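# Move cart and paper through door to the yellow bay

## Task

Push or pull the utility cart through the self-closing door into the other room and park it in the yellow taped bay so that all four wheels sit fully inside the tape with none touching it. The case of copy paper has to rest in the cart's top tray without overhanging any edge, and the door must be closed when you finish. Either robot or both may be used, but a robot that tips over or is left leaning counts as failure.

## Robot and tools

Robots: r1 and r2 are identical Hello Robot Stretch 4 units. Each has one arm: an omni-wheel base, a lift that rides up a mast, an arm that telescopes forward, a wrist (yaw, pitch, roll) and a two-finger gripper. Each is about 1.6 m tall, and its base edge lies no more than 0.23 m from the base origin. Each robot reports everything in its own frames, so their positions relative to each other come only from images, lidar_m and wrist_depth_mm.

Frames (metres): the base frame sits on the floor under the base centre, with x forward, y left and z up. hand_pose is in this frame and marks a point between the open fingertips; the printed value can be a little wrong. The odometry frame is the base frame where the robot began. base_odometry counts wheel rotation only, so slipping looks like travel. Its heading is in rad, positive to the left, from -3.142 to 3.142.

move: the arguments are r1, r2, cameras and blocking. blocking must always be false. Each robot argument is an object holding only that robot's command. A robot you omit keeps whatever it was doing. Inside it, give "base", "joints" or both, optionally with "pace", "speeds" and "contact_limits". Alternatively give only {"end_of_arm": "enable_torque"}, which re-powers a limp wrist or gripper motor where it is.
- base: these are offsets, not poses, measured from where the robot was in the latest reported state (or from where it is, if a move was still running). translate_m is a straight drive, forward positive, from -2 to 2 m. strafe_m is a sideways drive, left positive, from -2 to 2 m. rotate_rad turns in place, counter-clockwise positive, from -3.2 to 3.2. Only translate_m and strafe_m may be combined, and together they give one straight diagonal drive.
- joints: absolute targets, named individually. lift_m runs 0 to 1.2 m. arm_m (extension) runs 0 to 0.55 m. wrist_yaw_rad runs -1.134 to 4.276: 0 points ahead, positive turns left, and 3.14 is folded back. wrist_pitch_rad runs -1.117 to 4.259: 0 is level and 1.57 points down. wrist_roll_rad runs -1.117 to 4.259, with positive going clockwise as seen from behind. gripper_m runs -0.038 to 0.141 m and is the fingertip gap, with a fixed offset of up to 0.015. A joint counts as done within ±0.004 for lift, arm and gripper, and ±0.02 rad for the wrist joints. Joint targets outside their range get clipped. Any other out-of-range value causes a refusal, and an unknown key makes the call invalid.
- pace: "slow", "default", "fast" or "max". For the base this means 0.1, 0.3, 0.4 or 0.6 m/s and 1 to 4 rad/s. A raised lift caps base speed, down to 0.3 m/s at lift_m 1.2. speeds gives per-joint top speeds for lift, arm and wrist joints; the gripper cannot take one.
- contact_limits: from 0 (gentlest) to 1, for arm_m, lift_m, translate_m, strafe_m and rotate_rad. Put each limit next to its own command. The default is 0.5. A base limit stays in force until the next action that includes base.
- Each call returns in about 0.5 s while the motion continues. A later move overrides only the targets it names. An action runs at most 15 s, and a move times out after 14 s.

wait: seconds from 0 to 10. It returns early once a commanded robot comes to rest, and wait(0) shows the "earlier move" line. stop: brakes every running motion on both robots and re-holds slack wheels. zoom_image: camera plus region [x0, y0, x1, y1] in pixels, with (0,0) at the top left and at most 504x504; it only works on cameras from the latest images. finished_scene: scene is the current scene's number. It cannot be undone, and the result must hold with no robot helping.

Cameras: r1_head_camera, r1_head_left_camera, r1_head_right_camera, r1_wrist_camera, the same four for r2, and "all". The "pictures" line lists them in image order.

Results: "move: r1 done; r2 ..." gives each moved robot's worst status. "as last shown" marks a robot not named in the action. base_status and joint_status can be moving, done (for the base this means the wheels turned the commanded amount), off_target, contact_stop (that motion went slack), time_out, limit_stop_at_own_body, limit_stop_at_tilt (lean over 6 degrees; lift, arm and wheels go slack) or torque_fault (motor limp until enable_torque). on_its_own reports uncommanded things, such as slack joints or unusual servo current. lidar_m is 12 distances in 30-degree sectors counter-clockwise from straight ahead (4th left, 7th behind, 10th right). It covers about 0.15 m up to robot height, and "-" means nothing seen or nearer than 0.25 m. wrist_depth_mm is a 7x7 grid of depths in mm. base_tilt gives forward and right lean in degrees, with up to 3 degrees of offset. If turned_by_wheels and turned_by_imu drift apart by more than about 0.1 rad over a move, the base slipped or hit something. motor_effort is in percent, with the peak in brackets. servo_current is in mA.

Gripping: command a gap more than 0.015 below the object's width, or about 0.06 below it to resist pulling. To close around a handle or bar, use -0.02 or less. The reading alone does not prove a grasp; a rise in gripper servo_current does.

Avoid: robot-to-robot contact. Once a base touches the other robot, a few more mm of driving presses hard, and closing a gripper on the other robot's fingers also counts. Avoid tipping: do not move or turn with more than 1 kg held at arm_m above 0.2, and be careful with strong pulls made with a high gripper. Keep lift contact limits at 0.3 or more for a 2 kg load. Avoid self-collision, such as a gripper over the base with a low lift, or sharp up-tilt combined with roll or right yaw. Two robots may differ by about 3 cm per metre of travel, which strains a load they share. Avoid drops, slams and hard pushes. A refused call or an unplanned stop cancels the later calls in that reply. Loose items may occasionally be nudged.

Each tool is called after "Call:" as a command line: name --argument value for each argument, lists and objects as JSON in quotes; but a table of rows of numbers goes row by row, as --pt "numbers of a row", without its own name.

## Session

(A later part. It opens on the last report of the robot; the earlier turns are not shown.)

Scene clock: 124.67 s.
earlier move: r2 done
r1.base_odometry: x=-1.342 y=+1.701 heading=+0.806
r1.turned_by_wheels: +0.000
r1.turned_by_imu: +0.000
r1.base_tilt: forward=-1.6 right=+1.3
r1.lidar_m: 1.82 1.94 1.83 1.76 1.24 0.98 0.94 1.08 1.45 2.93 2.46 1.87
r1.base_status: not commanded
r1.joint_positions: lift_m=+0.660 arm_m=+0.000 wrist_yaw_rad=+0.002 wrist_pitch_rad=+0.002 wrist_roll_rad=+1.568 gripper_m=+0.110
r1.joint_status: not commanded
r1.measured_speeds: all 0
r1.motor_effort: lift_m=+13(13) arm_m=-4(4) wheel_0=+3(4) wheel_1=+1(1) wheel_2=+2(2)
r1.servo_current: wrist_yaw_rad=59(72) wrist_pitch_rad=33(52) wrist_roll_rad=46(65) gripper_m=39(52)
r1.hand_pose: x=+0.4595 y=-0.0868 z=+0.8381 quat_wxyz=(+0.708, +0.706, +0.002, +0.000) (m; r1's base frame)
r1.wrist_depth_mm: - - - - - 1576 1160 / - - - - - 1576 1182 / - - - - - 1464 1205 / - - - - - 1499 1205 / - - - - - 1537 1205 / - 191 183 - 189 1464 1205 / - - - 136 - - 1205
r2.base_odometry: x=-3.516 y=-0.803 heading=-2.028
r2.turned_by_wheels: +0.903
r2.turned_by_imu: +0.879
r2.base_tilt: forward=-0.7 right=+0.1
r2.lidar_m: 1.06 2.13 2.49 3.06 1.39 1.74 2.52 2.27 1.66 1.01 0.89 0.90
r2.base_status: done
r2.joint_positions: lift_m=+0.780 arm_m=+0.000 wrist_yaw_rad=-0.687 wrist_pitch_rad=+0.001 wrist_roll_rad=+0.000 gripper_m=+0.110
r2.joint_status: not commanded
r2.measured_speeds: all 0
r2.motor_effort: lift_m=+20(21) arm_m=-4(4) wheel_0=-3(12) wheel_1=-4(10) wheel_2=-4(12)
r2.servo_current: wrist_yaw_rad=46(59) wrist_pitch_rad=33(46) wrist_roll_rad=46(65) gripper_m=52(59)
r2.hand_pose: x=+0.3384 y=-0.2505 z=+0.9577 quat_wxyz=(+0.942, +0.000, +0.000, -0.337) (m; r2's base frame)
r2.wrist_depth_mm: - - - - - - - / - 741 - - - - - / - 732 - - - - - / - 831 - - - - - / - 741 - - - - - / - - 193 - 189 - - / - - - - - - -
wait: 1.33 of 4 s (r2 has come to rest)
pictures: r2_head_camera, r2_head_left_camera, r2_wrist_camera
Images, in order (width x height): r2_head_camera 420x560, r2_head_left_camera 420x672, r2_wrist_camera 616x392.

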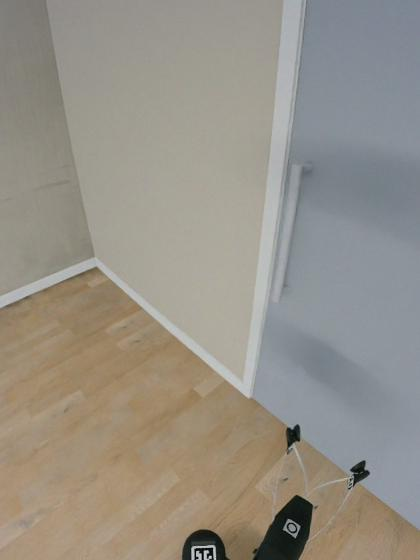

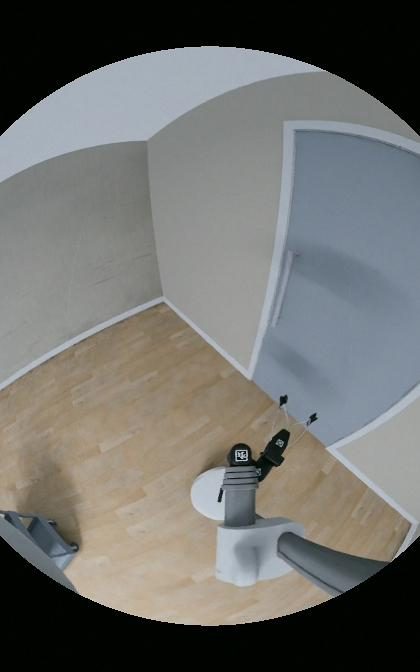

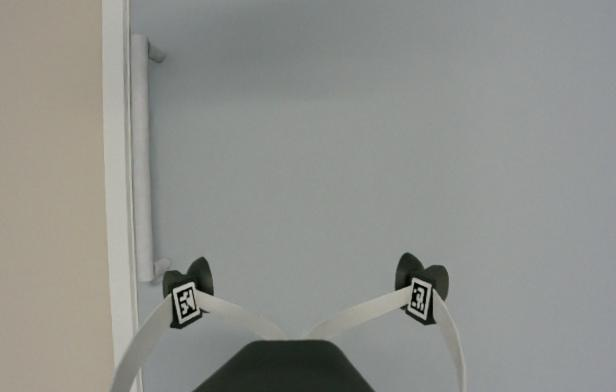

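Call:
move --r2 '{"base":{"translate_m":0.18,"strafe_m":0.21},"joints":{"lift_m":0.86,"gripper_m":0.11}}' --blocking false --cameras '[]'

Call:
wait --seconds 4 --cameras '["r2_wrist_camera","r2_head_camera"]'

Scene clock: 153.77 s.
move: r2 moving
r1: as last shown
r1.lidar_m: 1.82 1.96 1.81 1.76 1.29 0.97 0.93 1.09 1.42 2.94 2.48 1.89
r1.motor_effort: lift_m=+13(13) arm_m=-3(4) wheel_0=+3(4) wheel_1=+1(1) wheel_2=+2(2)
r1.servo_current: wrist_yaw_rad=39(65) wrist_pitch_rad=46(52) wrist_roll_rad=65(65) gripper_m=46(46)
r1.wrist_depth_mm: - - - - - 1537 1160 / - - - - - 1537 1205 / - - - - - 1537 1182 / - - - - - 1499 1182 / - - - - - 1576 1229 / - 191 183 - 188 1430 1229 / - - - 136 - - 1229
r2.base_odometry: x=-3.504 y=-0.832 heading=-2.029
r2.turned_by_wheels: +0.000
r2.turned_by_imu: +0.000
r2.base_tilt: forward=-0.7 right=+0.0
r2.lidar_m: 1.12 2.13 2.47 3.02 1.40 1.69 2.58 2.25 1.66 1.00 0.92 0.91
r2.base_status: translate_m moving; strafe_m moving
r2.joint_positions: lift_m=+0.818 arm_m=+0.000 wrist_yaw_rad=-0.687 wrist_pitch_rad=+0.001 wrist_roll_rad=+0.000 gripper_m=+0.110
r2.joint_status: lift_m moving; the others done
r2.measured_speeds: translate_m=+0.079 strafe_m=+0.094 rotate_rad=-0.002 lift_m=+0.146 arm_m=+0.000 wrist_yaw_rad=+0.000 wrist_pitch_rad=+0.000 wrist_roll_rad=+0.000
r2.motor_effort: lift_m=+24(24) arm_m=-4(4) wheel_0=-7(10) wheel_1=+9(10) wheel_2=-12(12)
r2.servo_current: wrist_yaw_rad=46(52) wrist_pitch_rad=39(52) wrist_roll_rad=52(59) gripper_m=52(59)
r2.hand_pose: x=+0.3384 y=-0.2505 z=+0.9956 quat_wxyz=(+0.942, +0.000, +0.000, -0.337) (m; r2's base frame)
r2.wrist_depth_mm: - - - - - - - / - 741 - - - - - / - 732 - - - - - / - - - - - - - / - 741 - - - - - / - 741 193 - 189 - - / - - - - - - -
pictures: none
No camera images: "cameras" was empty.

Scene clock: 155.63 s.
earlier move: r2 done
r1.base_odometry: x=-1.342 y=+1.701 heading=+0.806
r1.turned_by_wheels: +0.000
r1.turned_by_imu: +0.000
r1.base_tilt: forward=-1.5 right=+1.3
r1.lidar_m: 1.83 1.93 1.79 1.75 1.29 0.96 0.93 1.10 1.45 2.93 2.47 1.87
r1.base_status: not commanded
r1.joint_positions: lift_m=+0.660 arm_m=+0.000 wrist_yaw_rad=+0.002 wrist_pitch_rad=+0.002 wrist_roll_rad=+1.568 gripper_m=+0.110
r1.joint_status: not commanded
r1.measured_speeds: all 0
r1.motor_effort: lift_m=+13(13) arm_m=-3(4) wheel_0=+4(4) wheel_1=+1(1) wheel_2=+1(2)
r1.servo_current: wrist_yaw_rad=65(65) wrist_pitch_rad=46(52) wrist_roll_rad=52(65) gripper_m=39(52)
r1.hand_pose: x=+0.4595 y=-0.0868 z=+0.8381 quat_wxyz=(+0.708, +0.706, +0.002, +0.000) (m; r1's base frame)
r1.wrist_depth_mm: - - - - - 1537 1138 / - - - - - 1576 1182 / - - - - - 1499 1182 / - - - - - 1499 1205 / - - - - - 1537 1205 / - 191 183 - 189 1464 1205 / - - - 136 - - 1229
r2.base_odometry: x=-3.407 y=-1.057 heading=-2.029
r2.turned_by_wheels: +0.000
r2.turned_by_imu: +0.001
r2.base_tilt: forward=-0.7 right=+0.1
r2.lidar_m: 1.19 2.22 2.23 2.71 1.43 1.36 2.82 2.53 1.71 1.05 0.94 0.91
r2.base_status: done
r2.joint_positions: lift_m=+0.860 arm_m=+0.000 wrist_yaw_rad=-0.687 wrist_pitch_rad=+0.001 wrist_roll_rad=+0.000 gripper_m=+0.110
r2.joint_status: all done
r2.measured_speeds: all 0
r2.motor_effort: lift_m=+21(24) arm_m=-4(4) wheel_0=-3(10) wheel_1=+3(12) wheel_2=-4(12)
r2.servo_current: wrist_yaw_rad=46(65) wrist_pitch_rad=39(52) wrist_roll_rad=39(59) gripper_m=52(59)
r2.hand_pose: x=+0.3384 y=-0.2505 z=+1.0376 quat_wxyz=(+0.942, +0.000, +0.000, -0.337) (m; r2's base frame)
r2.wrist_depth_mm: - - 788 - - - - / - - - - - - - / - - - - - - - / - - - - - - - / - - - 732 - - - / - - 193 162 189 - - / - - - - - - -
wait: 1.87 of 4 s (r2 has come to rest)
pictures: r2_head_camera, r2_wrist_camera
Images, in order (width x height): r2_head_camera 420x560, r2_wrist_camera 616x392.

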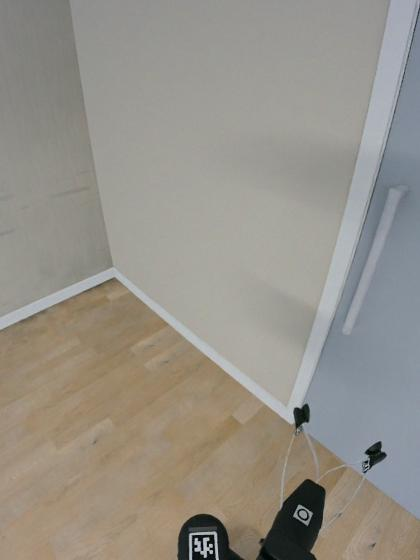

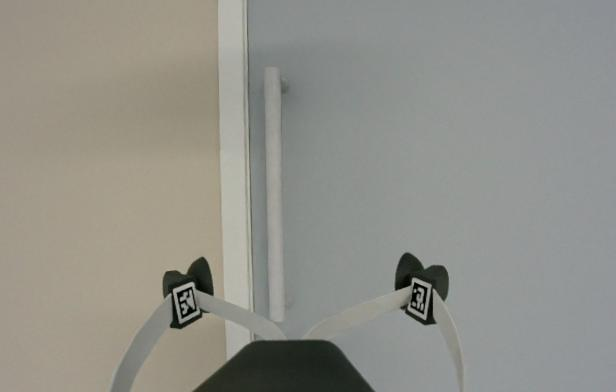

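Call:
move --r2 '{"base":{"translate_m":0.30,"strafe_m":-0.19},"pace":"default"}' --blocking false --cameras '[]'

Call:
wait --seconds 5 --cameras '["r2_wrist_camera"]'

Scene clock: 160.37 s.
move: r2 moving
r1: as last shown
r1.base_tilt: forward=-1.6 right=+1.3
r1.lidar_m: 1.83 1.93 1.82 1.77 1.30 0.95 0.94 1.07 1.46 2.95 2.48 1.85
r1.motor_effort: lift_m=+13(13) arm_m=-4(4) wheel_0=+4(4) wheel_1=+1(1) wheel_2=+1(2)
r1.servo_current: wrist_yaw_rad=39(65) wrist_pitch_rad=39(46) wrist_roll_rad=46(59) gripper_m=39(46)
r1.wrist_depth_mm: - - - - - 1537 1182 / - - - - - 1576 1205 / - - - - - 1499 1205 / - - - - - 1499 1182 / - - - - - 1537 1205 / - 190 183 - 188 1430 1205 / - - - 136 - - 1229
r2.base_odometry: x=-3.438 y=-1.076 heading=-2.029
r2.turned_by_wheels: +0.000
r2.turned_by_imu: +0.000
r2.base_tilt: forward=-0.7 right=+0.0
r2.lidar_m: 1.12 2.19 2.20 2.67 1.47 1.39 2.86 2.55 1.62 1.04 0.90 0.89
r2.base_status: translate_m moving; strafe_m moving
r2.joint_positions: lift_m=+0.860 arm_m=+0.000 wrist_yaw_rad=-0.687 wrist_pitch_rad=+0.001 wrist_roll_rad=+0.000 gripper_m=+0.110
r2.joint_status: not commanded
r2.measured_speeds: translate_m=+0.118 strafe_m=-0.073 rotate_rad=+0.007 lift_m=+0.000 arm_m=+0.000 wrist_yaw_rad=+0.000 wrist_pitch_rad=+0.000 wrist_roll_rad=+0.000
r2.motor_effort: lift_m=+21(21) arm_m=-4(4) wheel_0=+8(12) wheel_1=-6(6) wheel_2=-13(13)
r2.servo_current: wrist_yaw_rad=46(52) wrist_pitch_rad=39(46) wrist_roll_rad=39(59) gripper_m=46(59)
r2.hand_pose: x=+0.3384 y=-0.2505 z=+1.0376 quat_wxyz=(+0.942, +0.000, +0.000, -0.337) (m; r2's base frame)
r2.wrist_depth_mm: - - - - - - - / - - - - - - - / - - 768 - - - - / - - 778 - - - - / - - 788 - - - - / - - 193 162 189 - - / - - - - - - -
pictures: none
No camera images: "cameras" was empty.

Scene clock: 162.40 s.
earlier move: r2 done
r1.base_odometry: x=-1.342 y=+1.701 heading=+0.806
r1.turned_by_wheels: +0.000
r1.turned_by_imu: +0.000
r1.base_tilt: forward=-1.6 right=+1.3
r1.lidar_m: 1.81 1.93 1.82 1.77 1.29 0.94 0.92 1.08 1.47 2.91 2.48 1.87
r1.base_status: not commanded
r1.joint_positions: lift_m=+0.660 arm_m=+0.000 wrist_yaw_rad=+0.002 wrist_pitch_rad=+0.002 wrist_roll_rad=+1.568 gripper_m=+0.110
r1.joint_status: not commanded
r1.measured_speeds: all 0
r1.motor_effort: lift_m=+13(13) arm_m=-3(4) wheel_0=+3(4) wheel_1=+1(1) wheel_2=+2(2)
r1.servo_current: wrist_yaw_rad=39(65) wrist_pitch_rad=46(52) wrist_roll_rad=39(65) gripper_m=46(52)
r1.hand_pose: x=+0.4595 y=-0.0868 z=+0.8381 quat_wxyz=(+0.708, +0.706, +0.002, +0.000) (m; r1's base frame)
r1.wrist_depth_mm: - - - - - 1576 1205 / - - - - - 1576 1205 / - - - - - 1499 1205 / - - - - - 1499 1229 / - - - - - 1499 1205 / - 190 183 - 189 1464 1229 / - - - 136 - - 1229
r2.base_odometry: x=-3.710 y=-1.242 heading=-2.029
r2.turned_by_wheels: +0.000
r2.turned_by_imu: +0.001
r2.base_tilt: forward=-0.7 right=+0.1
r2.lidar_m: 0.75 1.46 2.10 2.58 1.82 1.71 2.96 2.63 1.11 0.67 0.60 0.56
r2.base_status: done
r2.joint_positions: lift_m=+0.860 arm_m=+0.000 wrist_yaw_rad=-0.687 wrist_pitch_rad=+0.001 wrist_roll_rad=+0.000 gripper_m=+0.110
r2.joint_status: not commanded
r2.measured_speeds: all 0
r2.motor_effort: lift_m=+21(21) arm_m=-4(4) wheel_0=+2(14) wheel_1=-4(7) wheel_2=-3(13)
r2.servo_current: wrist_yaw_rad=52(59) wrist_pitch_rad=39(46) wrist_roll_rad=46(59) gripper_m=46(59)
r2.hand_pose: x=+0.3384 y=-0.2505 z=+1.0376 quat_wxyz=(+0.942, +0.000, +0.000, -0.337) (m; r2's base frame)
r2.wrist_depth_mm: - 477 449 368 - 394 377 / - 480 449 368 - 397 384 / - - 455 370 - 399 384 / - - 459 370 - 402 384 / - - 466 377 - 402 389 / - - 200 373 189 399 392 / - - 469 - - - 394
wait: 2.03 of 5 s (r2 has come to rest)
pictures: r2_wrist_camera
Images, in order (width x height): r2_wrist_camera 616x392.

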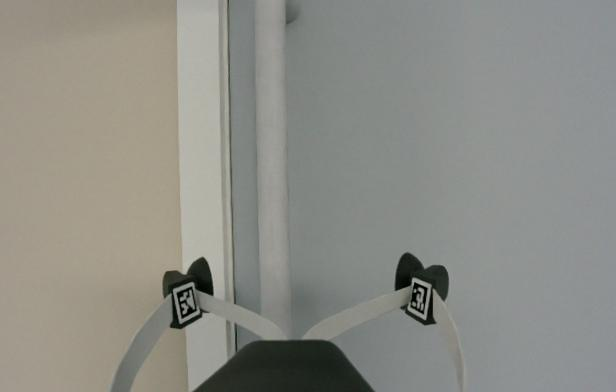

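Call:
move --r2 '{"base":{"translate_m":0.18,"strafe_m":-0.105},"pace":"slow","contact_limits":{"translate_m":0.3}}' --blocking false --cameras '[]'

Call:
wait --seconds 5 --cameras '["r2_wrist_camera"]'

Scene clock: 168.97 s.
move: r2 moving
r1: as last shown
r1.lidar_m: 1.83 1.95 1.82 1.76 1.27 0.96 0.91 1.12 1.45 2.95 2.46 1.87
r1.motor_effort: lift_m=+13(13) arm_m=-4(4) wheel_0=+4(4) wheel_1=+1(1) wheel_2=+1(2)
r1.servo_current: wrist_yaw_rad=65(65) wrist_pitch_rad=33(46) wrist_roll_rad=46(59) gripper_m=39(52)
r1.wrist_depth_mm: - - - - - 1537 1160 / - - - - - 1576 1205 / - - - - - 1537 1229 / - - - - - 1537 1205 / - - - - - 1576 1229 / - 191 183 - 189 1464 1205 / - - - 136 - - 1205
r2.base_odometry: x=-3.722 y=-1.250 heading=-2.029
r2.turned_by_wheels: +0.000
r2.turned_by_imu: +0.000
r2.base_tilt: forward=-0.7 right=+0.1
r2.lidar_m: 0.73 1.43 2.12 2.56 1.79 1.73 2.95 2.61 1.12 0.68 0.60 0.53
r2.base_status: translate_m moving; strafe_m moving
r2.joint_positions: lift_m=+0.860 arm_m=+0.000 wrist_yaw_rad=-0.687 wrist_pitch_rad=+0.001 wrist_roll_rad=+0.000 gripper_m=+0.110
r2.joint_status: not commanded
r2.measured_speeds: translate_m=+0.049 strafe_m=-0.028 rotate_rad=+0.002 lift_m=+0.000 arm_m=+0.000 wrist_yaw_rad=+0.000 wrist_pitch_rad=+0.000 wrist_roll_rad=+0.000
r2.motor_effort: lift_m=+21(21) arm_m=-4(4) wheel_0=+8(11) wheel_1=-3(4) wheel_2=-9(9)
r2.servo_current: wrist_yaw_rad=46(59) wrist_pitch_rad=39(46) wrist_roll_rad=46(59) gripper_m=52(52)
r2.contact_limits: translate_m 0.3
r2.hand_pose: x=+0.3384 y=-0.2505 z=+1.0376 quat_wxyz=(+0.942, +0.000, +0.000, -0.337) (m; r2's base frame)
r2.wrist_depth_mm: - 473 439 357 399 382 368 / - 473 442 359 402 387 373 / - 477 445 359 402 392 373 / - 473 449 362 404 392 377 / - 477 449 359 404 394 379 / - 183 198 163 189 392 382 / - - 459 - - 397 384
pictures: none
No camera images: "cameras" was empty.

Scene clock: 171.70 s.
earlier move: r2 done
r1.base_odometry: x=-1.342 y=+1.701 heading=+0.806
r1.turned_by_wheels: +0.000
r1.turned_by_imu: +0.000
r1.base_tilt: forward=-1.6 right=+1.3
r1.lidar_m: 1.81 1.94 1.82 1.77 1.28 0.95 0.91 1.10 1.42 2.93 2.45 1.87
r1.base_status: not commanded
r1.joint_positions: lift_m=+0.660 arm_m=+0.000 wrist_yaw_rad=+0.002 wrist_pitch_rad=+0.002 wrist_roll_rad=+1.568 gripper_m=+0.110
r1.joint_status: not commanded
r1.measured_speeds: all 0
r1.motor_effort: lift_m=+13(13) arm_m=-4(4) wheel_0=+3(4) wheel_1=+1(1) wheel_2=+2(2)
r1.servo_current: wrist_yaw_rad=52(72) wrist_pitch_rad=46(52) wrist_roll_rad=13(72) gripper_m=39(52)
r1.hand_pose: x=+0.4595 y=-0.0868 z=+0.8381 quat_wxyz=(+0.708, +0.706, +0.002, +0.000) (m; r1's base frame)
r1.wrist_depth_mm: - - - - - 1537 1182 / - - - - - 1537 1182 / - - - - - 1499 1205 / - - - - - 1499 1205 / - - - - - 1499 1229 / - 190 183 - 188 1430 1229 / - - - 136 - - 1229
r2.base_odometry: x=-3.884 y=-1.357 heading=-2.029
r2.turned_by_wheels: +0.000
r2.turned_by_imu: +0.001
r2.base_tilt: forward=-0.7 right=+0.0
r2.lidar_m: 0.52 1.01 2.06 2.49 2.04 1.94 3.05 2.70 0.78 0.46 0.42 0.35
r2.base_status: done
r2.joint_positions: lift_m=+0.860 arm_m=+0.000 wrist_yaw_rad=-0.698 wrist_pitch_rad=+0.001 wrist_roll_rad=+0.000 gripper_m=+0.110
r2.joint_status: not commanded
r2.measured_speeds: all 0
r2.motor_effort: lift_m=+21(21) arm_m=+0(5) wheel_0=+12(14) wheel_1=-4(5) wheel_2=-12(12)
r2.servo_current: wrist_yaw_rad=65(72) wrist_pitch_rad=33(52) wrist_roll_rad=52(59) gripper_m=52(65)
r2.contact_limits: translate_m 0.3
r2.hand_pose: x=+0.3356 y=-0.2524 z=+1.0376 quat_wxyz=(+0.940, +0.000, +0.000, -0.342) (m; r2's base frame)
r2.wrist_depth_mm: 278 252 255 238 233 224 216 / 282 252 256 241 234 224 218 / 283 255 258 241 236 226 219 / 287 256 259 243 236 229 220 / 287 258 258 245 239 228 221 / 290 260 195 175 237 227 222 / 293 264 265 - 238 231 224
wait: 2.73 of 5 s (r2 has come to rest)
pictures: r2_wrist_camera
Images, in order (width x height): r2_wrist_camera 616x392.

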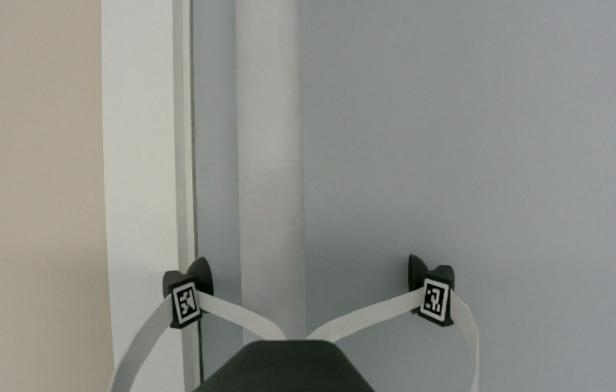

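Call:
move --r2 '{"joints":{"gripper_m":-0.03}}' --blocking false --cameras '[]'

Call:
wait --seconds 4 --cameras '["r2_wrist_camera"]'

Scene clock: 176.53 s.
move: r2 moving
r1: as last shown
r1.lidar_m: 1.82 1.95 1.82 1.77 1.27 0.97 0.92 1.10 1.46 2.95 2.50 1.89
r1.motor_effort: lift_m=+13(13) arm_m=-4(4) wheel_0=+4(4) wheel_1=+1(1) wheel_2=+1(2)
r1.servo_current: wrist_yaw_rad=46(65) wrist_pitch_rad=52(52) wrist_roll_rad=59(65) gripper_m=39(46)
r1.wrist_depth_mm: - - - - - 1537 1205 / - - - - - 1576 1182 / - - - - - 1499 1205 / - - - - - 1537 1205 / - - - - - 1537 1205 / - 191 184 - 189 1430 1229 / - - - 136 - - 1205
r2.base_odometry: x=-3.884 y=-1.357 heading=-2.029
r2.turned_by_wheels: +0.000
r2.turned_by_imu: +0.000
r2.base_tilt: forward=-0.7 right=+0.0
r2.lidar_m: 0.53 1.00 2.05 2.52 2.04 1.92 3.04 2.71 0.75 0.47 0.41 0.37
r2.base_status: not commanded
r2.joint_positions: lift_m=+0.860 arm_m=+0.000 wrist_yaw_rad=-0.701 wrist_pitch_rad=+0.001 wrist_roll_rad=+0.000 gripper_m=+0.094
r2.joint_status: gripper_m moving
r2.measured_speeds: translate_m=+0.000 strafe_m=+0.000 rotate_rad=+0.000 lift_m=+0.000 arm_m=+0.000 wrist_yaw_rad=-0.014 wrist_pitch_rad=+0.000 wrist_roll_rad=+0.000
r2.motor_effort: lift_m=+21(21) arm_m=+4(4) wheel_0=+12(13) wheel_1=-4(5) wheel_2=-11(12)
r2.servo_current: wrist_yaw_rad=65(65) wrist_pitch_rad=46(46) wrist_roll_rad=39(59) gripper_m=117(117)
r2.contact_limits: translate_m 0.3
r2.hand_pose: x=+0.3350 y=-0.2528 z=+1.0376 quat_wxyz=(+0.939, +0.000, +0.000, -0.343) (m; r2's base frame)
r2.wrist_depth_mm: 278 251 255 238 233 224 217 / 279 253 254 240 236 225 218 / 281 253 257 241 236 227 220 / 285 256 258 244 237 228 220 / 286 256 260 244 239 229 223 / 287 259 190 178 204 228 224 / 290 264 263 - 238 232 224
pictures: none
No camera images: "cameras" was empty.

Scene clock: 178.13 s.
earlier move: r2 done
r1.base_odometry: x=-1.342 y=+1.701 heading=+0.806
r1.turned_by_wheels: +0.000
r1.turned_by_imu: +0.000
r1.base_tilt: forward=-1.6 right=+1.2
r1.lidar_m: 1.83 1.95 1.82 1.76 1.26 0.97 0.94 1.10 1.46 2.94 2.45 1.88
r1.base_status: not commanded
r1.joint_positions: lift_m=+0.660 arm_m=+0.000 wrist_yaw_rad=+0.002 wrist_pitch_rad=+0.002 wrist_roll_rad=+1.568 gripper_m=+0.110
r1.joint_status: not commanded
r1.measured_speeds: all 0
r1.motor_effort: lift_m=+13(13) arm_m=-4(4) wheel_0=+3(4) wheel_1=+1(1) wheel_2=+2(2)
r1.servo_current: wrist_yaw_rad=46(65) wrist_pitch_rad=39(52) wrist_roll_rad=46(72) gripper_m=46(46)
r1.hand_pose: x=+0.4595 y=-0.0868 z=+0.8381 quat_wxyz=(+0.708, +0.706, +0.002, +0.000) (m; r1's base frame)
r1.wrist_depth_mm: - - - - - 1537 1160 / - - - - - 1576 1182 / - - - - - 1499 1205 / - - - - - 1499 1205 / - - - - - 1537 1229 / - 191 183 - 188 1430 1205 / - - - 136 - - 1229
r2.base_odometry: x=-3.884 y=-1.357 heading=-2.029
r2.turned_by_wheels: +0.000
r2.turned_by_imu: +0.001
r2.base_tilt: forward=-0.7 right=+0.1
r2.lidar_m: 0.51 1.01 2.06 2.51 2.01 1.91 3.05 2.70 0.78 0.44 0.41 0.34
r2.base_status: not commanded
r2.joint_positions: lift_m=+0.860 arm_m=+0.000 wrist_yaw_rad=-0.685 wrist_pitch_rad=+0.001 wrist_roll_rad=+0.000 gripper_m=-0.028
r2.joint_status: all done
r2.measured_speeds: all 0
r2.motor_effort: lift_m=+21(21) arm_m=+4(4) wheel_0=+4(13) wheel_1=-3(5) wheel_2=-3(12)
r2.servo_current: wrist_yaw_rad=52(98) wrist_pitch_rad=33(46) wrist_roll_rad=59(59) gripper_m=117(234)
r2.contact_limits: translate_m 0.3
r2.hand_pose: x=+0.3388 y=-0.2502 z=+1.0376 quat_wxyz=(+0.942, +0.000, +0.000, -0.336) (m; r2's base frame)
r2.wrist_depth_mm: 286 254 251 163 227 215 208 / 289 255 252 163 229 217 - / 291 255 252 164 229 218 210 / 293 259 255 165 232 220 212 / 294 262 256 166 233 221 213 / 297 264 185 166 181 222 213 / 300 263 262 - 233 218 215
wait: 1.60 of 4 s (r2 has come to rest)
pictures: r2_wrist_camera
Images, in order (width x height): r2_wrist_camera 616x392.

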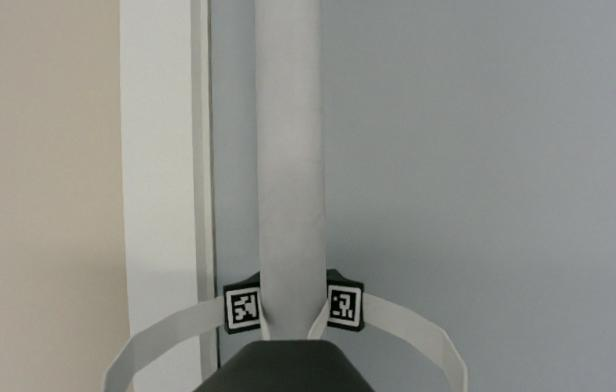

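Call:
move --r2 '{"base":{"translate_m":-0.22,"strafe_m":-0.0},"joints":{"wrist_yaw_rad":-0.45},"pace":"slow","speeds":{"wrist_yaw_rad":0.1},"contact_limits":{"translate_m":0.5}}' --blocking false --cameras '[]'

Call:
wait --seconds 6 --cameras '["r2_wrist_camera","r2_head_camera"]'

Scene clock: 196.87 s.
move: r2 moving
r1: as last shown
r1.base_tilt: forward=-1.6 right=+1.3
r1.lidar_m: 1.80 1.94 1.80 1.76 1.27 0.97 0.93 1.11 1.43 2.94 2.48 1.87
r1.motor_effort: lift_m=+13(13) arm_m=-4(4) wheel_0=+3(4) wheel_1=+1(1) wheel_2=+1(2)
r1.servo_current: wrist_yaw_rad=46(59) wrist_pitch_rad=39(46) wrist_roll_rad=39(59) gripper_m=39(46)
r1.wrist_depth_mm: - - - - - 1537 1182 / - - - - - 1618 1160 / - - - - - 1464 1182 / - - - - - 1537 1205 / - - - - - 1537 1205 / - 191 183 - 189 1430 1205 / - - - 136 - - 1229
r2.base_odometry: x=-3.879 y=-1.346 heading=-2.029
r2.turned_by_wheels: +0.000
r2.turned_by_imu: +0.000
r2.base_tilt: forward=-0.6 right=+0.1
r2.lidar_m: 0.54 1.01 2.06 2.50 2.02 1.90 3.00 2.68 0.78 0.46 0.40 0.37
r2.base_status: translate_m moving; strafe_m moving
r2.joint_positions: lift_m=+0.860 arm_m=+0.000 wrist_yaw_rad=-0.639 wrist_pitch_rad=+0.001 wrist_roll_rad=+0.000 gripper_m=-0.029
r2.joint_status: wrist_yaw_rad moving
r2.measured_speeds: translate_m=-0.049 strafe_m=+0.000 rotate_rad=+0.003 lift_m=+0.000 arm_m=+0.000 wrist_yaw_rad=+0.101 wrist_pitch_rad=+0.000 wrist_roll_rad=+0.000
r2.motor_effort: lift_m=+21(21) arm_m=-2(4) wheel_0=-14(14) wheel_1=-7(7) wheel_2=+18(18)
r2.servo_current: wrist_yaw_rad=7(104) wrist_pitch_rad=39(46) wrist_roll_rad=46(52) gripper_m=111(124)
r2.contact_limits: translate_m 0.5
r2.hand_pose: x=+0.3502 y=-0.2422 z=+1.0376 quat_wxyz=(+0.949, +0.000, +0.000, -0.314) (m; r2's base frame)
r2.wrist_depth_mm: 304 278 254 163 227 215 205 / 301 279 256 163 229 215 - / 306 281 257 165 230 217 207 / 309 285 257 168 232 218 209 / 310 286 258 166 233 220 209 / 314 287 185 167 181 220 211 / 314 294 264 - 233 217 211
pictures: none
No camera images: "cameras" was empty.

Scene clock: 202.10 s.
earlier move: r2 contact_stop
r1.base_odometry: x=-1.342 y=+1.701 heading=+0.806
r1.turned_by_wheels: +0.000
r1.turned_by_imu: +0.000
r1.base_tilt: forward=-1.5 right=+1.3
r1.lidar_m: 1.82 1.94 1.82 1.77 1.31 0.98 0.95 1.09 1.47 2.94 2.48 1.88
r1.base_status: not commanded
r1.joint_positions: lift_m=+0.660 arm_m=+0.000 wrist_yaw_rad=+0.002 wrist_pitch_rad=+0.002 wrist_roll_rad=+1.568 gripper_m=+0.110
r1.joint_status: not commanded
r1.measured_speeds: all 0
r1.motor_effort: lift_m=+13(13) arm_m=-3(4) wheel_0=+3(4) wheel_1=+1(1) wheel_2=+1(2)
r1.servo_current: wrist_yaw_rad=33(72) wrist_pitch_rad=39(52) wrist_roll_rad=72(72) gripper_m=46(52)
r1.hand_pose: x=+0.4595 y=-0.0868 z=+0.8381 quat_wxyz=(+0.708, +0.706, +0.002, +0.000) (m; r1's base frame)
r1.wrist_depth_mm: - - - - - 1537 1138 / - - - - - 1576 1205 / - - - - - 1464 1205 / - - - - - 1499 1205 / - - - - - 1537 1205 / - 190 183 - 189 1464 1205 / - - - 136 - - 1229
r2.base_odometry: x=-3.893 y=-1.302 heading=-2.034
r2.turned_by_wheels: -0.005
r2.turned_by_imu: -0.003
r2.base_tilt: forward=-0.7 right=+0.1
r2.lidar_m: 0.51 0.99 2.12 2.54 2.00 1.91 2.97 2.66 0.77 0.47 0.40 0.37
r2.base_status: translate_m contact_stop (by the wheels' count: -0.046 of -0.220); strafe_m contact_stop (by the wheels' count: -0.033 of +0.000)
r2.joint_positions: lift_m=+0.860 arm_m=+0.000 wrist_yaw_rad=-0.444 wrist_pitch_rad=+0.001 wrist_roll_rad=+0.000 gripper_m=-0.029
r2.joint_status: all done
r2.measured_speeds: all 0
r2.on_its_own: the wheels are slack since a contact_stop
r2.motor_effort: lift_m=+21(21) arm_m=-6(7) wheel_0=+0(15) wheel_1=+0(7) wheel_2=+0(30)
r2.servo_current: wrist_yaw_rad=52(215) wrist_pitch_rad=39(52) wrist_roll_rad=52(65) gripper_m=104(124)
r2.contact_limits: translate_m 0.5
r2.hand_pose: x=+0.3939 y=-0.2029 z=+1.0376 quat_wxyz=(+0.975, +0.000, +0.001, -0.220) (m; r2's base frame)
r2.wrist_depth_mm: 373 320 266 162 219 200 186 / 384 322 268 163 220 200 187 / 387 325 270 164 222 202 188 / 389 327 273 167 224 202 189 / 394 332 273 166 225 203 - / 394 334 186 167 181 205 191 / 404 351 279 - 224 200 191
wait: 5.23 of 6 s (r2 has come to rest)
pictures: r2_head_camera, r2_wrist_camera
Images, in order (width x height): r2_head_camera 420x560, r2_wrist_camera 616x392.

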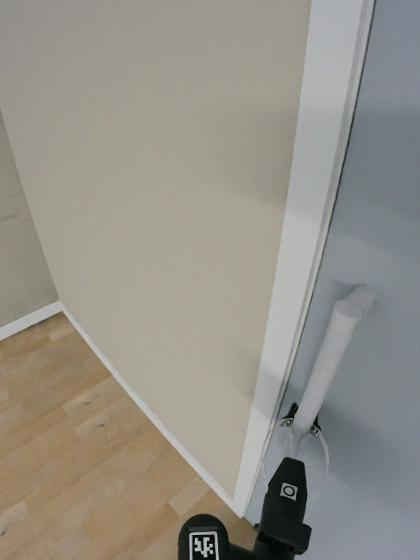

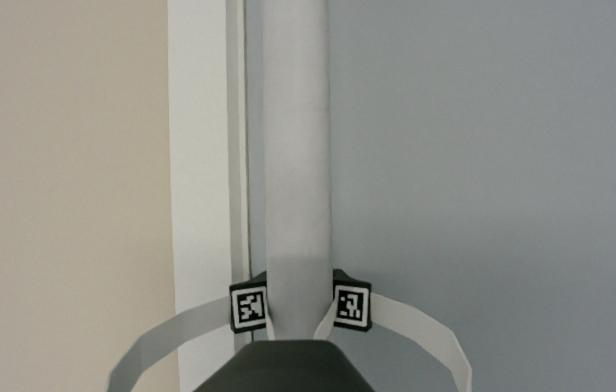

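Call:
move --r2 '{"base":{"translate_m":-0.16,"strafe_m":0.12},"pace":"slow","contact_limits":{"translate_m":0.6}}' --blocking false --cameras '[]'

Call:
wait --seconds 6 --cameras '["r2_wrist_camera","r2_head_camera"]'

Scene clock: 213.50 s.
move: r2 moving
r1: as last shown
r1.base_tilt: forward=-1.6 right=+1.3
r1.lidar_m: 1.82 1.93 1.82 1.75 1.28 0.98 0.93 1.10 1.43 2.95 2.47 1.88
r1.motor_effort: lift_m=+13(13) arm_m=-3(4) wheel_0=+3(4) wheel_1=+1(1) wheel_2=+2(2)
r1.servo_current: wrist_yaw_rad=46(59) wrist_pitch_rad=39(46) wrist_roll_rad=39(65) gripper_m=39(46)
r1.wrist_depth_mm: - - - - - 1537 1182 / - - - - - 1537 1182 / - - - - - 1464 1182 / - - - - - 1499 1229 / - - - - - 1499 1205 / - 191 183 - 189 1430 1205 / - - - 136 - - 1205
r2.base_odometry: x=-3.881 y=-1.296 heading=-2.033
r2.turned_by_wheels: +0.001
r2.turned_by_imu: +0.001
r2.base_tilt: forward=-0.6 right=+0.1
r2.lidar_m: 0.53 1.03 2.11 2.57 1.99 1.91 2.97 2.65 0.80 0.46 0.41 0.35
r2.base_status: translate_m moving; strafe_m moving
r2.joint_positions: lift_m=+0.860 arm_m=+0.000 wrist_yaw_rad=-0.444 wrist_pitch_rad=+0.001 wrist_roll_rad=+0.000 gripper_m=-0.029
r2.joint_status: not commanded
r2.measured_speeds: translate_m=-0.042 strafe_m=+0.032 rotate_rad=+0.002 lift_m=+0.000 arm_m=+0.000 wrist_yaw_rad=+0.000 wrist_pitch_rad=+0.000 wrist_roll_rad=+0.000
r2.motor_effort: lift_m=+21(21) arm_m=-6(6) wheel_0=-13(17) wheel_1=+5(5) wheel_2=+15(19)
r2.servo_current: wrist_yaw_rad=52(59) wrist_pitch_rad=39(46) wrist_roll_rad=52(52) gripper_m=104(111)
r2.contact_limits: translate_m 0.6
r2.hand_pose: x=+0.3939 y=-0.2029 z=+1.0376 quat_wxyz=(+0.975, +0.000, +0.001, -0.220) (m; r2's base frame)
r2.wrist_depth_mm: 394 336 279 163 220 200 186 / 407 338 281 163 221 200 187 / 399 340 279 164 223 202 189 / 413 347 282 167 224 204 190 / 421 345 285 166 226 204 - / 415 351 186 167 180 206 191 / 421 375 294 - 225 200 192
pictures: none
No camera images: "cameras" was empty.

Scene clock: 216.20 s.
earlier move: r2 done
r1.base_odometry: x=-1.342 y=+1.701 heading=+0.806
r1.turned_by_wheels: +0.000
r1.turned_by_imu: +0.000
r1.base_tilt: forward=-1.6 right=+1.2
r1.lidar_m: 1.83 1.91 1.81 1.77 1.31 0.97 0.93 1.24 1.47 2.94 2.47 1.86
r1.base_status: not commanded
r1.joint_positions: lift_m=+0.660 arm_m=+0.000 wrist_yaw_rad=+0.002 wrist_pitch_rad=+0.002 wrist_roll_rad=+1.568 gripper_m=+0.110
r1.joint_status: not commanded
r1.measured_speeds: all 0
r1.motor_effort: lift_m=+13(13) arm_m=-3(4) wheel_0=+3(4) wheel_1=+1(1) wheel_2=+2(2)
r1.servo_current: wrist_yaw_rad=46(65) wrist_pitch_rad=33(52) wrist_roll_rad=59(78) gripper_m=46(52)
r1.hand_pose: x=+0.4595 y=-0.0868 z=+0.8381 quat_wxyz=(+0.708, +0.706, +0.002, +0.000) (m; r1's base frame)
r1.wrist_depth_mm: - - - - - 1537 1160 / - - - - - 1537 1205 / - - - - - 1464 1182 / - - - - - 1537 1205 / - - - - - 1537 1205 / - 191 183 - 188 1430 1229 / - - - 136 - - 1205
r2.base_odometry: x=-3.715 y=-1.212 heading=-2.033
r2.turned_by_wheels: +0.001
r2.turned_by_imu: +0.001
r2.base_tilt: forward=-0.6 right=+0.1
r2.lidar_m: 0.77 1.45 2.15 2.64 1.82 1.74 2.92 2.63 1.09 0.58 0.43 0.37
r2.base_status: done
r2.joint_positions: lift_m=+0.860 arm_m=+0.000 wrist_yaw_rad=-0.437 wrist_pitch_rad=+0.001 wrist_roll_rad=+0.000 gripper_m=-0.029
r2.joint_status: not commanded
r2.measured_speeds: all 0
r2.motor_effort: lift_m=+21(21) arm_m=-6(6) wheel_0=-6(17) wheel_1=+5(6) wheel_2=+17(21)
r2.servo_current: wrist_yaw_rad=78(91) wrist_pitch_rad=39(46) wrist_roll_rad=39(72) gripper_m=111(117)
r2.contact_limits: translate_m 0.6
r2.hand_pose: x=+0.3953 y=-0.2013 z=+1.0376 quat_wxyz=(+0.976, +0.000, +0.001, -0.217) (m; r2's base frame)
r2.wrist_depth_mm: - - 257 163 227 213 204 / - - 256 164 228 216 - / - - 256 165 230 216 206 / - - 258 167 232 216 208 / - - 260 167 232 218 209 / - - 183 167 181 219 210 / - - - - 233 216 211
wait: 2.70 of 6 s (r2 has come to rest)
pictures: r2_head_camera, r2_wrist_camera
Images, in order (width x height): r2_head_camera 420x560, r2_wrist_camera 616x392.

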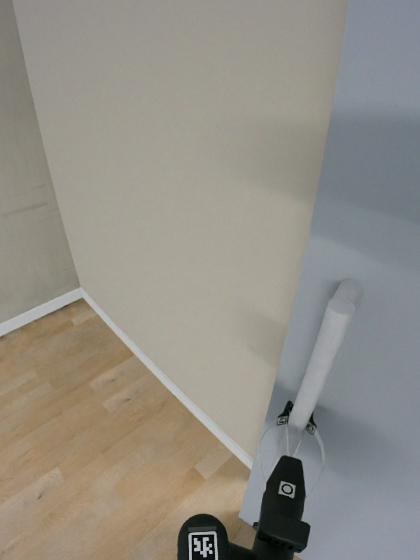

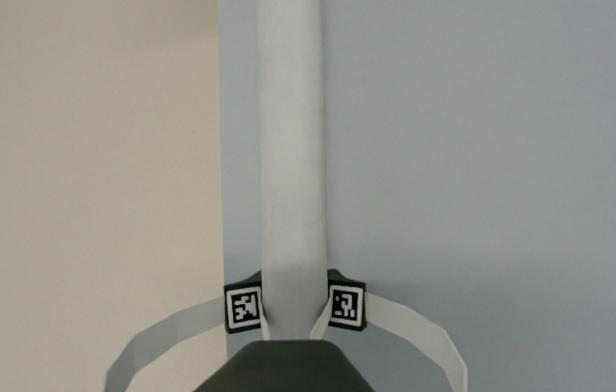

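Call:
move --r2 '{"base":{"translate_m":-0.25,"strafe_m":0.005},"joints":{"wrist_yaw_rad":-0.17},"pace":"slow","speeds":{"wrist_yaw_rad":0.1},"contact_limits":{"translate_m":0.6}}' --blocking false --cameras '[]'

Call:
wait --seconds 6 --cameras '["r2_head_camera"]'

Call:
move --r2 '{"base":{"translate_m":-0.24,"strafe_m":-0.06},"joints":{"wrist_yaw_rad":0.095},"pace":"slow","speeds":{"wrist_yaw_rad":0.1},"contact_limits":{"translate_m":0.6}}' --blocking false --cameras '[]'

Call:
wait --seconds 6 --cameras '["r2_head_camera","r2_wrist_camera"]'

Scene clock: 225.67 s.
move: r2 moving
r1: as last shown
r1.base_tilt: forward=-1.6 right=+1.3
r1.lidar_m: 1.80 1.95 1.82 1.76 1.27 0.97 0.92 1.26 1.46 2.94 2.46 1.88
r1.motor_effort: lift_m=+13(13) arm_m=-3(4) wheel_0=+4(4) wheel_1=+1(1) wheel_2=+2(2)
r1.servo_current: wrist_yaw_rad=52(59) wrist_pitch_rad=33(46) wrist_roll_rad=72(72) gripper_m=46(46)
r1.wrist_depth_mm: - - - - - 1537 1160 / - - - - - 1537 1182 / - - - - - 1499 1205 / - - - - - 1499 1205 / - - - - - 1537 1229 / - 191 183 - 189 1430 1229 / - - - 136 - - 1205
r2.base_odometry: x=-3.709 y=-1.201 heading=-2.032
r2.turned_by_wheels: +0.000
r2.turned_by_imu: +0.001
r2.base_tilt: forward=-0.6 right=+0.1
r2.lidar_m: 0.76 1.48 2.15 2.61 1.79 1.69 2.92 2.57 1.13 0.58 0.44 0.37
r2.base_status: translate_m moving; strafe_m moving
r2.joint_positions: lift_m=+0.860 arm_m=+0.000 wrist_yaw_rad=-0.399 wrist_pitch_rad=+0.001 wrist_roll_rad=+0.000 gripper_m=-0.029
r2.joint_status: wrist_yaw_rad moving
r2.measured_speeds: translate_m=-0.049 strafe_m=+0.001 rotate_rad=+0.000 lift_m=+0.000 arm_m=+0.000 wrist_yaw_rad=+0.098 wrist_pitch_rad=+0.000 wrist_roll_rad=+0.000
r2.motor_effort: lift_m=+21(21) arm_m=-6(6) wheel_0=-15(15) wheel_1=-6(8) wheel_2=+20(20)
r2.servo_current: wrist_yaw_rad=26(98) wrist_pitch_rad=39(46) wrist_roll_rad=46(52) gripper_m=111(117)
r2.contact_limits: translate_m 0.6
r2.hand_pose: x=+0.4028 y=-0.1926 z=+1.0376 quat_wxyz=(+0.980, +0.000, +0.001, -0.198) (m; r2's base frame)
r2.wrist_depth_mm: - - 255 163 226 212 202 / - - 257 165 227 213 - / - - 259 164 229 214 204 / - - 259 168 230 215 205 / - - 263 166 232 216 207 / - - 183 167 182 218 208 / - - - - 232 214 208
pictures: none
No camera images: "cameras" was empty.

Scene clock: 228.97 s.
earlier move: r2 off_target
r1.base_odometry: x=-1.342 y=+1.701 heading=+0.806
r1.turned_by_wheels: +0.000
r1.turned_by_imu: +0.000
r1.base_tilt: forward=-1.6 right=+1.3
r1.lidar_m: 1.81 1.92 1.81 1.77 1.28 0.96 0.93 1.37 1.45 2.92 2.48 1.89
r1.base_status: not commanded
r1.joint_positions: lift_m=+0.660 arm_m=+0.000 wrist_yaw_rad=+0.002 wrist_pitch_rad=+0.002 wrist_roll_rad=+1.568 gripper_m=+0.110
r1.joint_status: not commanded
r1.measured_speeds: all 0
r1.motor_effort: lift_m=+13(13) arm_m=-4(4) wheel_0=+3(4) wheel_1=+1(1) wheel_2=+2(2)
r1.servo_current: wrist_yaw_rad=46(72) wrist_pitch_rad=46(52) wrist_roll_rad=59(72) gripper_m=46(52)
r1.hand_pose: x=+0.4595 y=-0.0868 z=+0.8381 quat_wxyz=(+0.708, +0.706, +0.002, +0.000) (m; r1's base frame)
r1.wrist_depth_mm: - - - - - 1618 1160 / - - - - - 1576 1138 / - - - - - 1499 1182 / - - - - - 1499 1205 / - - - - - 1499 1205 / - 190 183 - 189 1464 1205 / - - - 136 - - 1229
r2.base_odometry: x=-3.599 y=-0.991 heading=-2.030
r2.turned_by_wheels: +0.002
r2.turned_by_imu: +0.033
r2.base_tilt: forward=-0.6 right=+0.1
r2.lidar_m: 0.39 1.96 2.32 2.91 1.54 1.63 2.68 2.43 1.34 0.69 0.50 0.42
r2.base_status: done
r2.joint_positions: lift_m=+0.860 arm_m=+0.000 wrist_yaw_rad=-0.142 wrist_pitch_rad=+0.001 wrist_roll_rad=+0.000 gripper_m=-0.029
r2.joint_status: wrist_yaw_rad off_target (ended at -0.142, target -0.170)
r2.measured_speeds: all 0
r2.on_its_own: wrist_yaw_rad is at rest, and its servo_current (182 mA) is outside its rest range (0 to 104 mA)
r2.motor_effort: lift_m=+21(21) arm_m=-6(6) wheel_0=+8(15) wheel_1=-5(9) wheel_2=+23(32)
r2.servo_current: wrist_yaw_rad=182(189) wrist_pitch_rad=39(46) wrist_roll_rad=46(59) gripper_m=111(117)
r2.contact_limits: translate_m 0.6
r2.hand_pose: x=+0.4441 y=-0.1275 z=+1.0376 quat_wxyz=(+0.997, +0.000, +0.001, -0.071) (m; r2's base frame)
r2.wrist_depth_mm: - - 167 229 217 200 187 / - 1921 167 166 220 201 189 / - 1983 170 232 220 202 190 / - 1983 174 174 222 203 191 / - - 265 173 224 205 - / - 1921 180 168 216 206 192 / - 136 - - 223 202 193
wait: 3.30 of 6 s (r2 has come to rest)
pictures: r2_head_camera
Images, in order (width x height): r2_head_camera 420x560.

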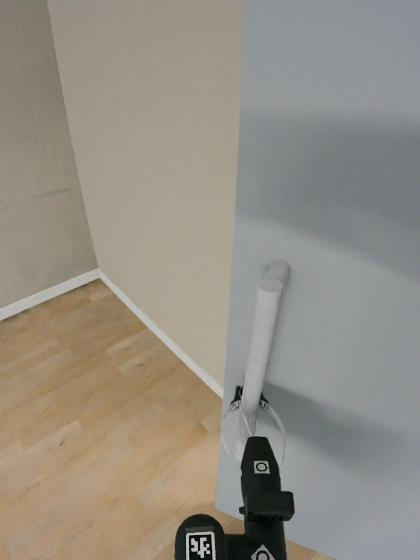

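Scene clock: 229.47 s.
move: r2 moving
r1: as last shown
r1.lidar_m: 1.81 1.93 1.81 1.77 1.28 0.97 0.93 1.37 1.48 2.94 2.46 1.86
r1.motor_effort: lift_m=+13(13) arm_m=-4(4) wheel_0=+4(4) wheel_1=+1(1) wheel_2=+2(2)
r1.servo_current: wrist_yaw_rad=52(65) wrist_pitch_rad=46(46) wrist_roll_rad=59(59) gripper_m=46(46)
r1.wrist_depth_mm: - - - - - 1576 1160 / - - - - - 1576 1182 / - - - - - 1499 1205 / - - - - - 1499 1229 / - - - - - 1537 1205 / - 191 183 - 189 1397 1229 / - - - 136 - - 1205
r2.base_odometry: x=-3.596 y=-0.979 heading=-2.028
r2.turned_by_wheels: +0.002
r2.turned_by_imu: +0.002
r2.base_tilt: forward=-0.6 right=+0.1
r2.lidar_m: 0.38 1.99 2.36 2.94 1.52 1.65 2.68 2.42 1.32 0.73 0.50 0.46
r2.base_status: translate_m moving; strafe_m moving
r2.joint_positions: lift_m=+0.860 arm_m=+0.000 wrist_yaw_rad=-0.104 wrist_pitch_rad=+0.001 wrist_roll_rad=+0.000 gripper_m=-0.029
r2.joint_status: wrist_yaw_rad moving
r2.measured_speeds: translate_m=-0.048 strafe_m=-0.013 rotate_rad=+0.002 lift_m=+0.000 arm_m=+0.000 wrist_yaw_rad=+0.103 wrist_pitch_rad=+0.000 wrist_roll_rad=+0.000
r2.motor_effort: lift_m=+21(21) arm_m=-6(6) wheel_0=+2(11) wheel_1=-9(10) wheel_2=+29(30)
r2.servo_current: wrist_yaw_rad=130(189) wrist_pitch_rad=33(46) wrist_roll_rad=52(52) gripper_m=117(117)
r2.contact_limits: translate_m 0.6
r2.hand_pose: x=+0.4487 y=-0.1170 z=+1.0376 quat_wxyz=(+0.999, +0.000, +0.001, -0.052) (m; r2's base frame)
r2.wrist_depth_mm: - - - 171 218 198 186 / - - 172 164 219 200 187 / - - 264 171 220 200 188 / - - 266 171 221 202 189 / - - - 170 223 203 - / - 1983 179 167 215 204 190 / - 1863 - - 223 200 191
pictures: none
No camera images: "cameras" was empty.

Scene clock: 232.70 s.
earlier move: r2 off_target
r1.base_odometry: x=-1.342 y=+1.701 heading=+0.806
r1.turned_by_wheels: +0.000
r1.turned_by_imu: +0.000
r1.base_tilt: forward=-1.6 right=+1.3
r1.lidar_m: 1.80 1.96 1.80 1.78 1.28 0.97 0.93 1.44 1.45 2.93 2.45 1.88
r1.base_status: not commanded
r1.joint_positions: lift_m=+0.660 arm_m=+0.000 wrist_yaw_rad=+0.002 wrist_pitch_rad=+0.002 wrist_roll_rad=+1.568 gripper_m=+0.110
r1.joint_status: not commanded
r1.measured_speeds: all 0
r1.motor_effort: lift_m=+13(13) arm_m=-4(4) wheel_0=+4(4) wheel_1=+1(1) wheel_2=+1(2)
r1.servo_current: wrist_yaw_rad=59(78) wrist_pitch_rad=46(52) wrist_roll_rad=52(65) gripper_m=39(46)
r1.hand_pose: x=+0.4595 y=-0.0868 z=+0.8381 quat_wxyz=(+0.708, +0.706, +0.002, +0.000) (m; r1's base frame)
r1.wrist_depth_mm: - - - - - 1576 1182 / - - - - - 1618 1182 / - - - - - 1537 1205 / - - - - - 1499 1205 / - - - - - 1537 1182 / - 191 183 - 188 1430 1229 / - - - 136 - - 1229
r2.base_odometry: x=-3.547 y=-0.750 heading=-2.028
r2.turned_by_wheels: +0.000
r2.turned_by_imu: +0.146
r2.base_tilt: forward=-0.6 right=+0.0
r2.lidar_m: 0.41 2.48 2.59 1.77 1.50 3.22 2.34 2.24 1.19 0.72 0.50 0.44
r2.base_status: done
r2.joint_positions: lift_m=+0.860 arm_m=+0.000 wrist_yaw_rad=+0.119 wrist_pitch_rad=+0.001 wrist_roll_rad=+0.000 gripper_m=-0.029
r2.joint_status: wrist_yaw_rad off_target (ended at +0.119, target +0.095)
r2.measured_speeds: all 0
r2.on_its_own: wrist_yaw_rad is at rest, and its servo_current (150 mA) is outside its rest range (0 to 104 mA)
r2.motor_effort: lift_m=+21(21) arm_m=-7(7) wheel_0=+7(11) wheel_1=-4(10) wheel_2=+21(32)
r2.servo_current: wrist_yaw_rad=150(189) wrist_pitch_rad=46(46) wrist_roll_rad=52(59) gripper_m=117(117)
r2.contact_limits: translate_m 0.6
r2.hand_pose: x=+0.4678 y=-0.0526 z=+1.0376 quat_wxyz=(+0.998, +0.000, +0.001, +0.059) (m; r2's base frame)
r2.wrist_depth_mm: - - - 163 211 183 - / - - - 164 213 185 169 / - - - 169 218 190 170 / - - - 169 216 188 - / - - - 169 219 189 173 / - - 185 167 204 189 172 / - - - - 220 183 173
wait: 3.23 of 6 s (r2 has come to rest)
pictures: r2_head_camera, r2_wrist_camera
Images, in order (width x height): r2_head_camera 420x560, r2_wrist_camera 616x392.

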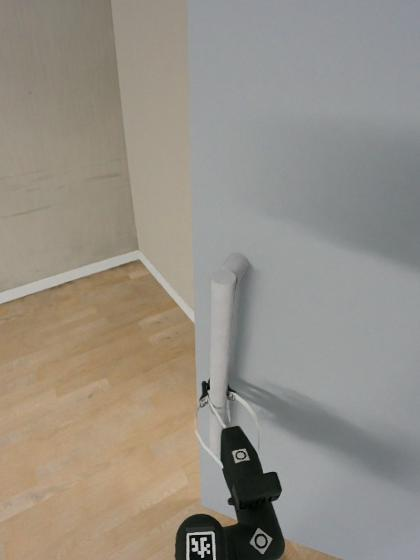

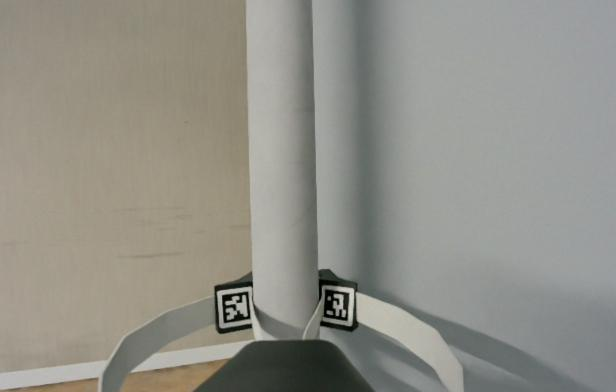

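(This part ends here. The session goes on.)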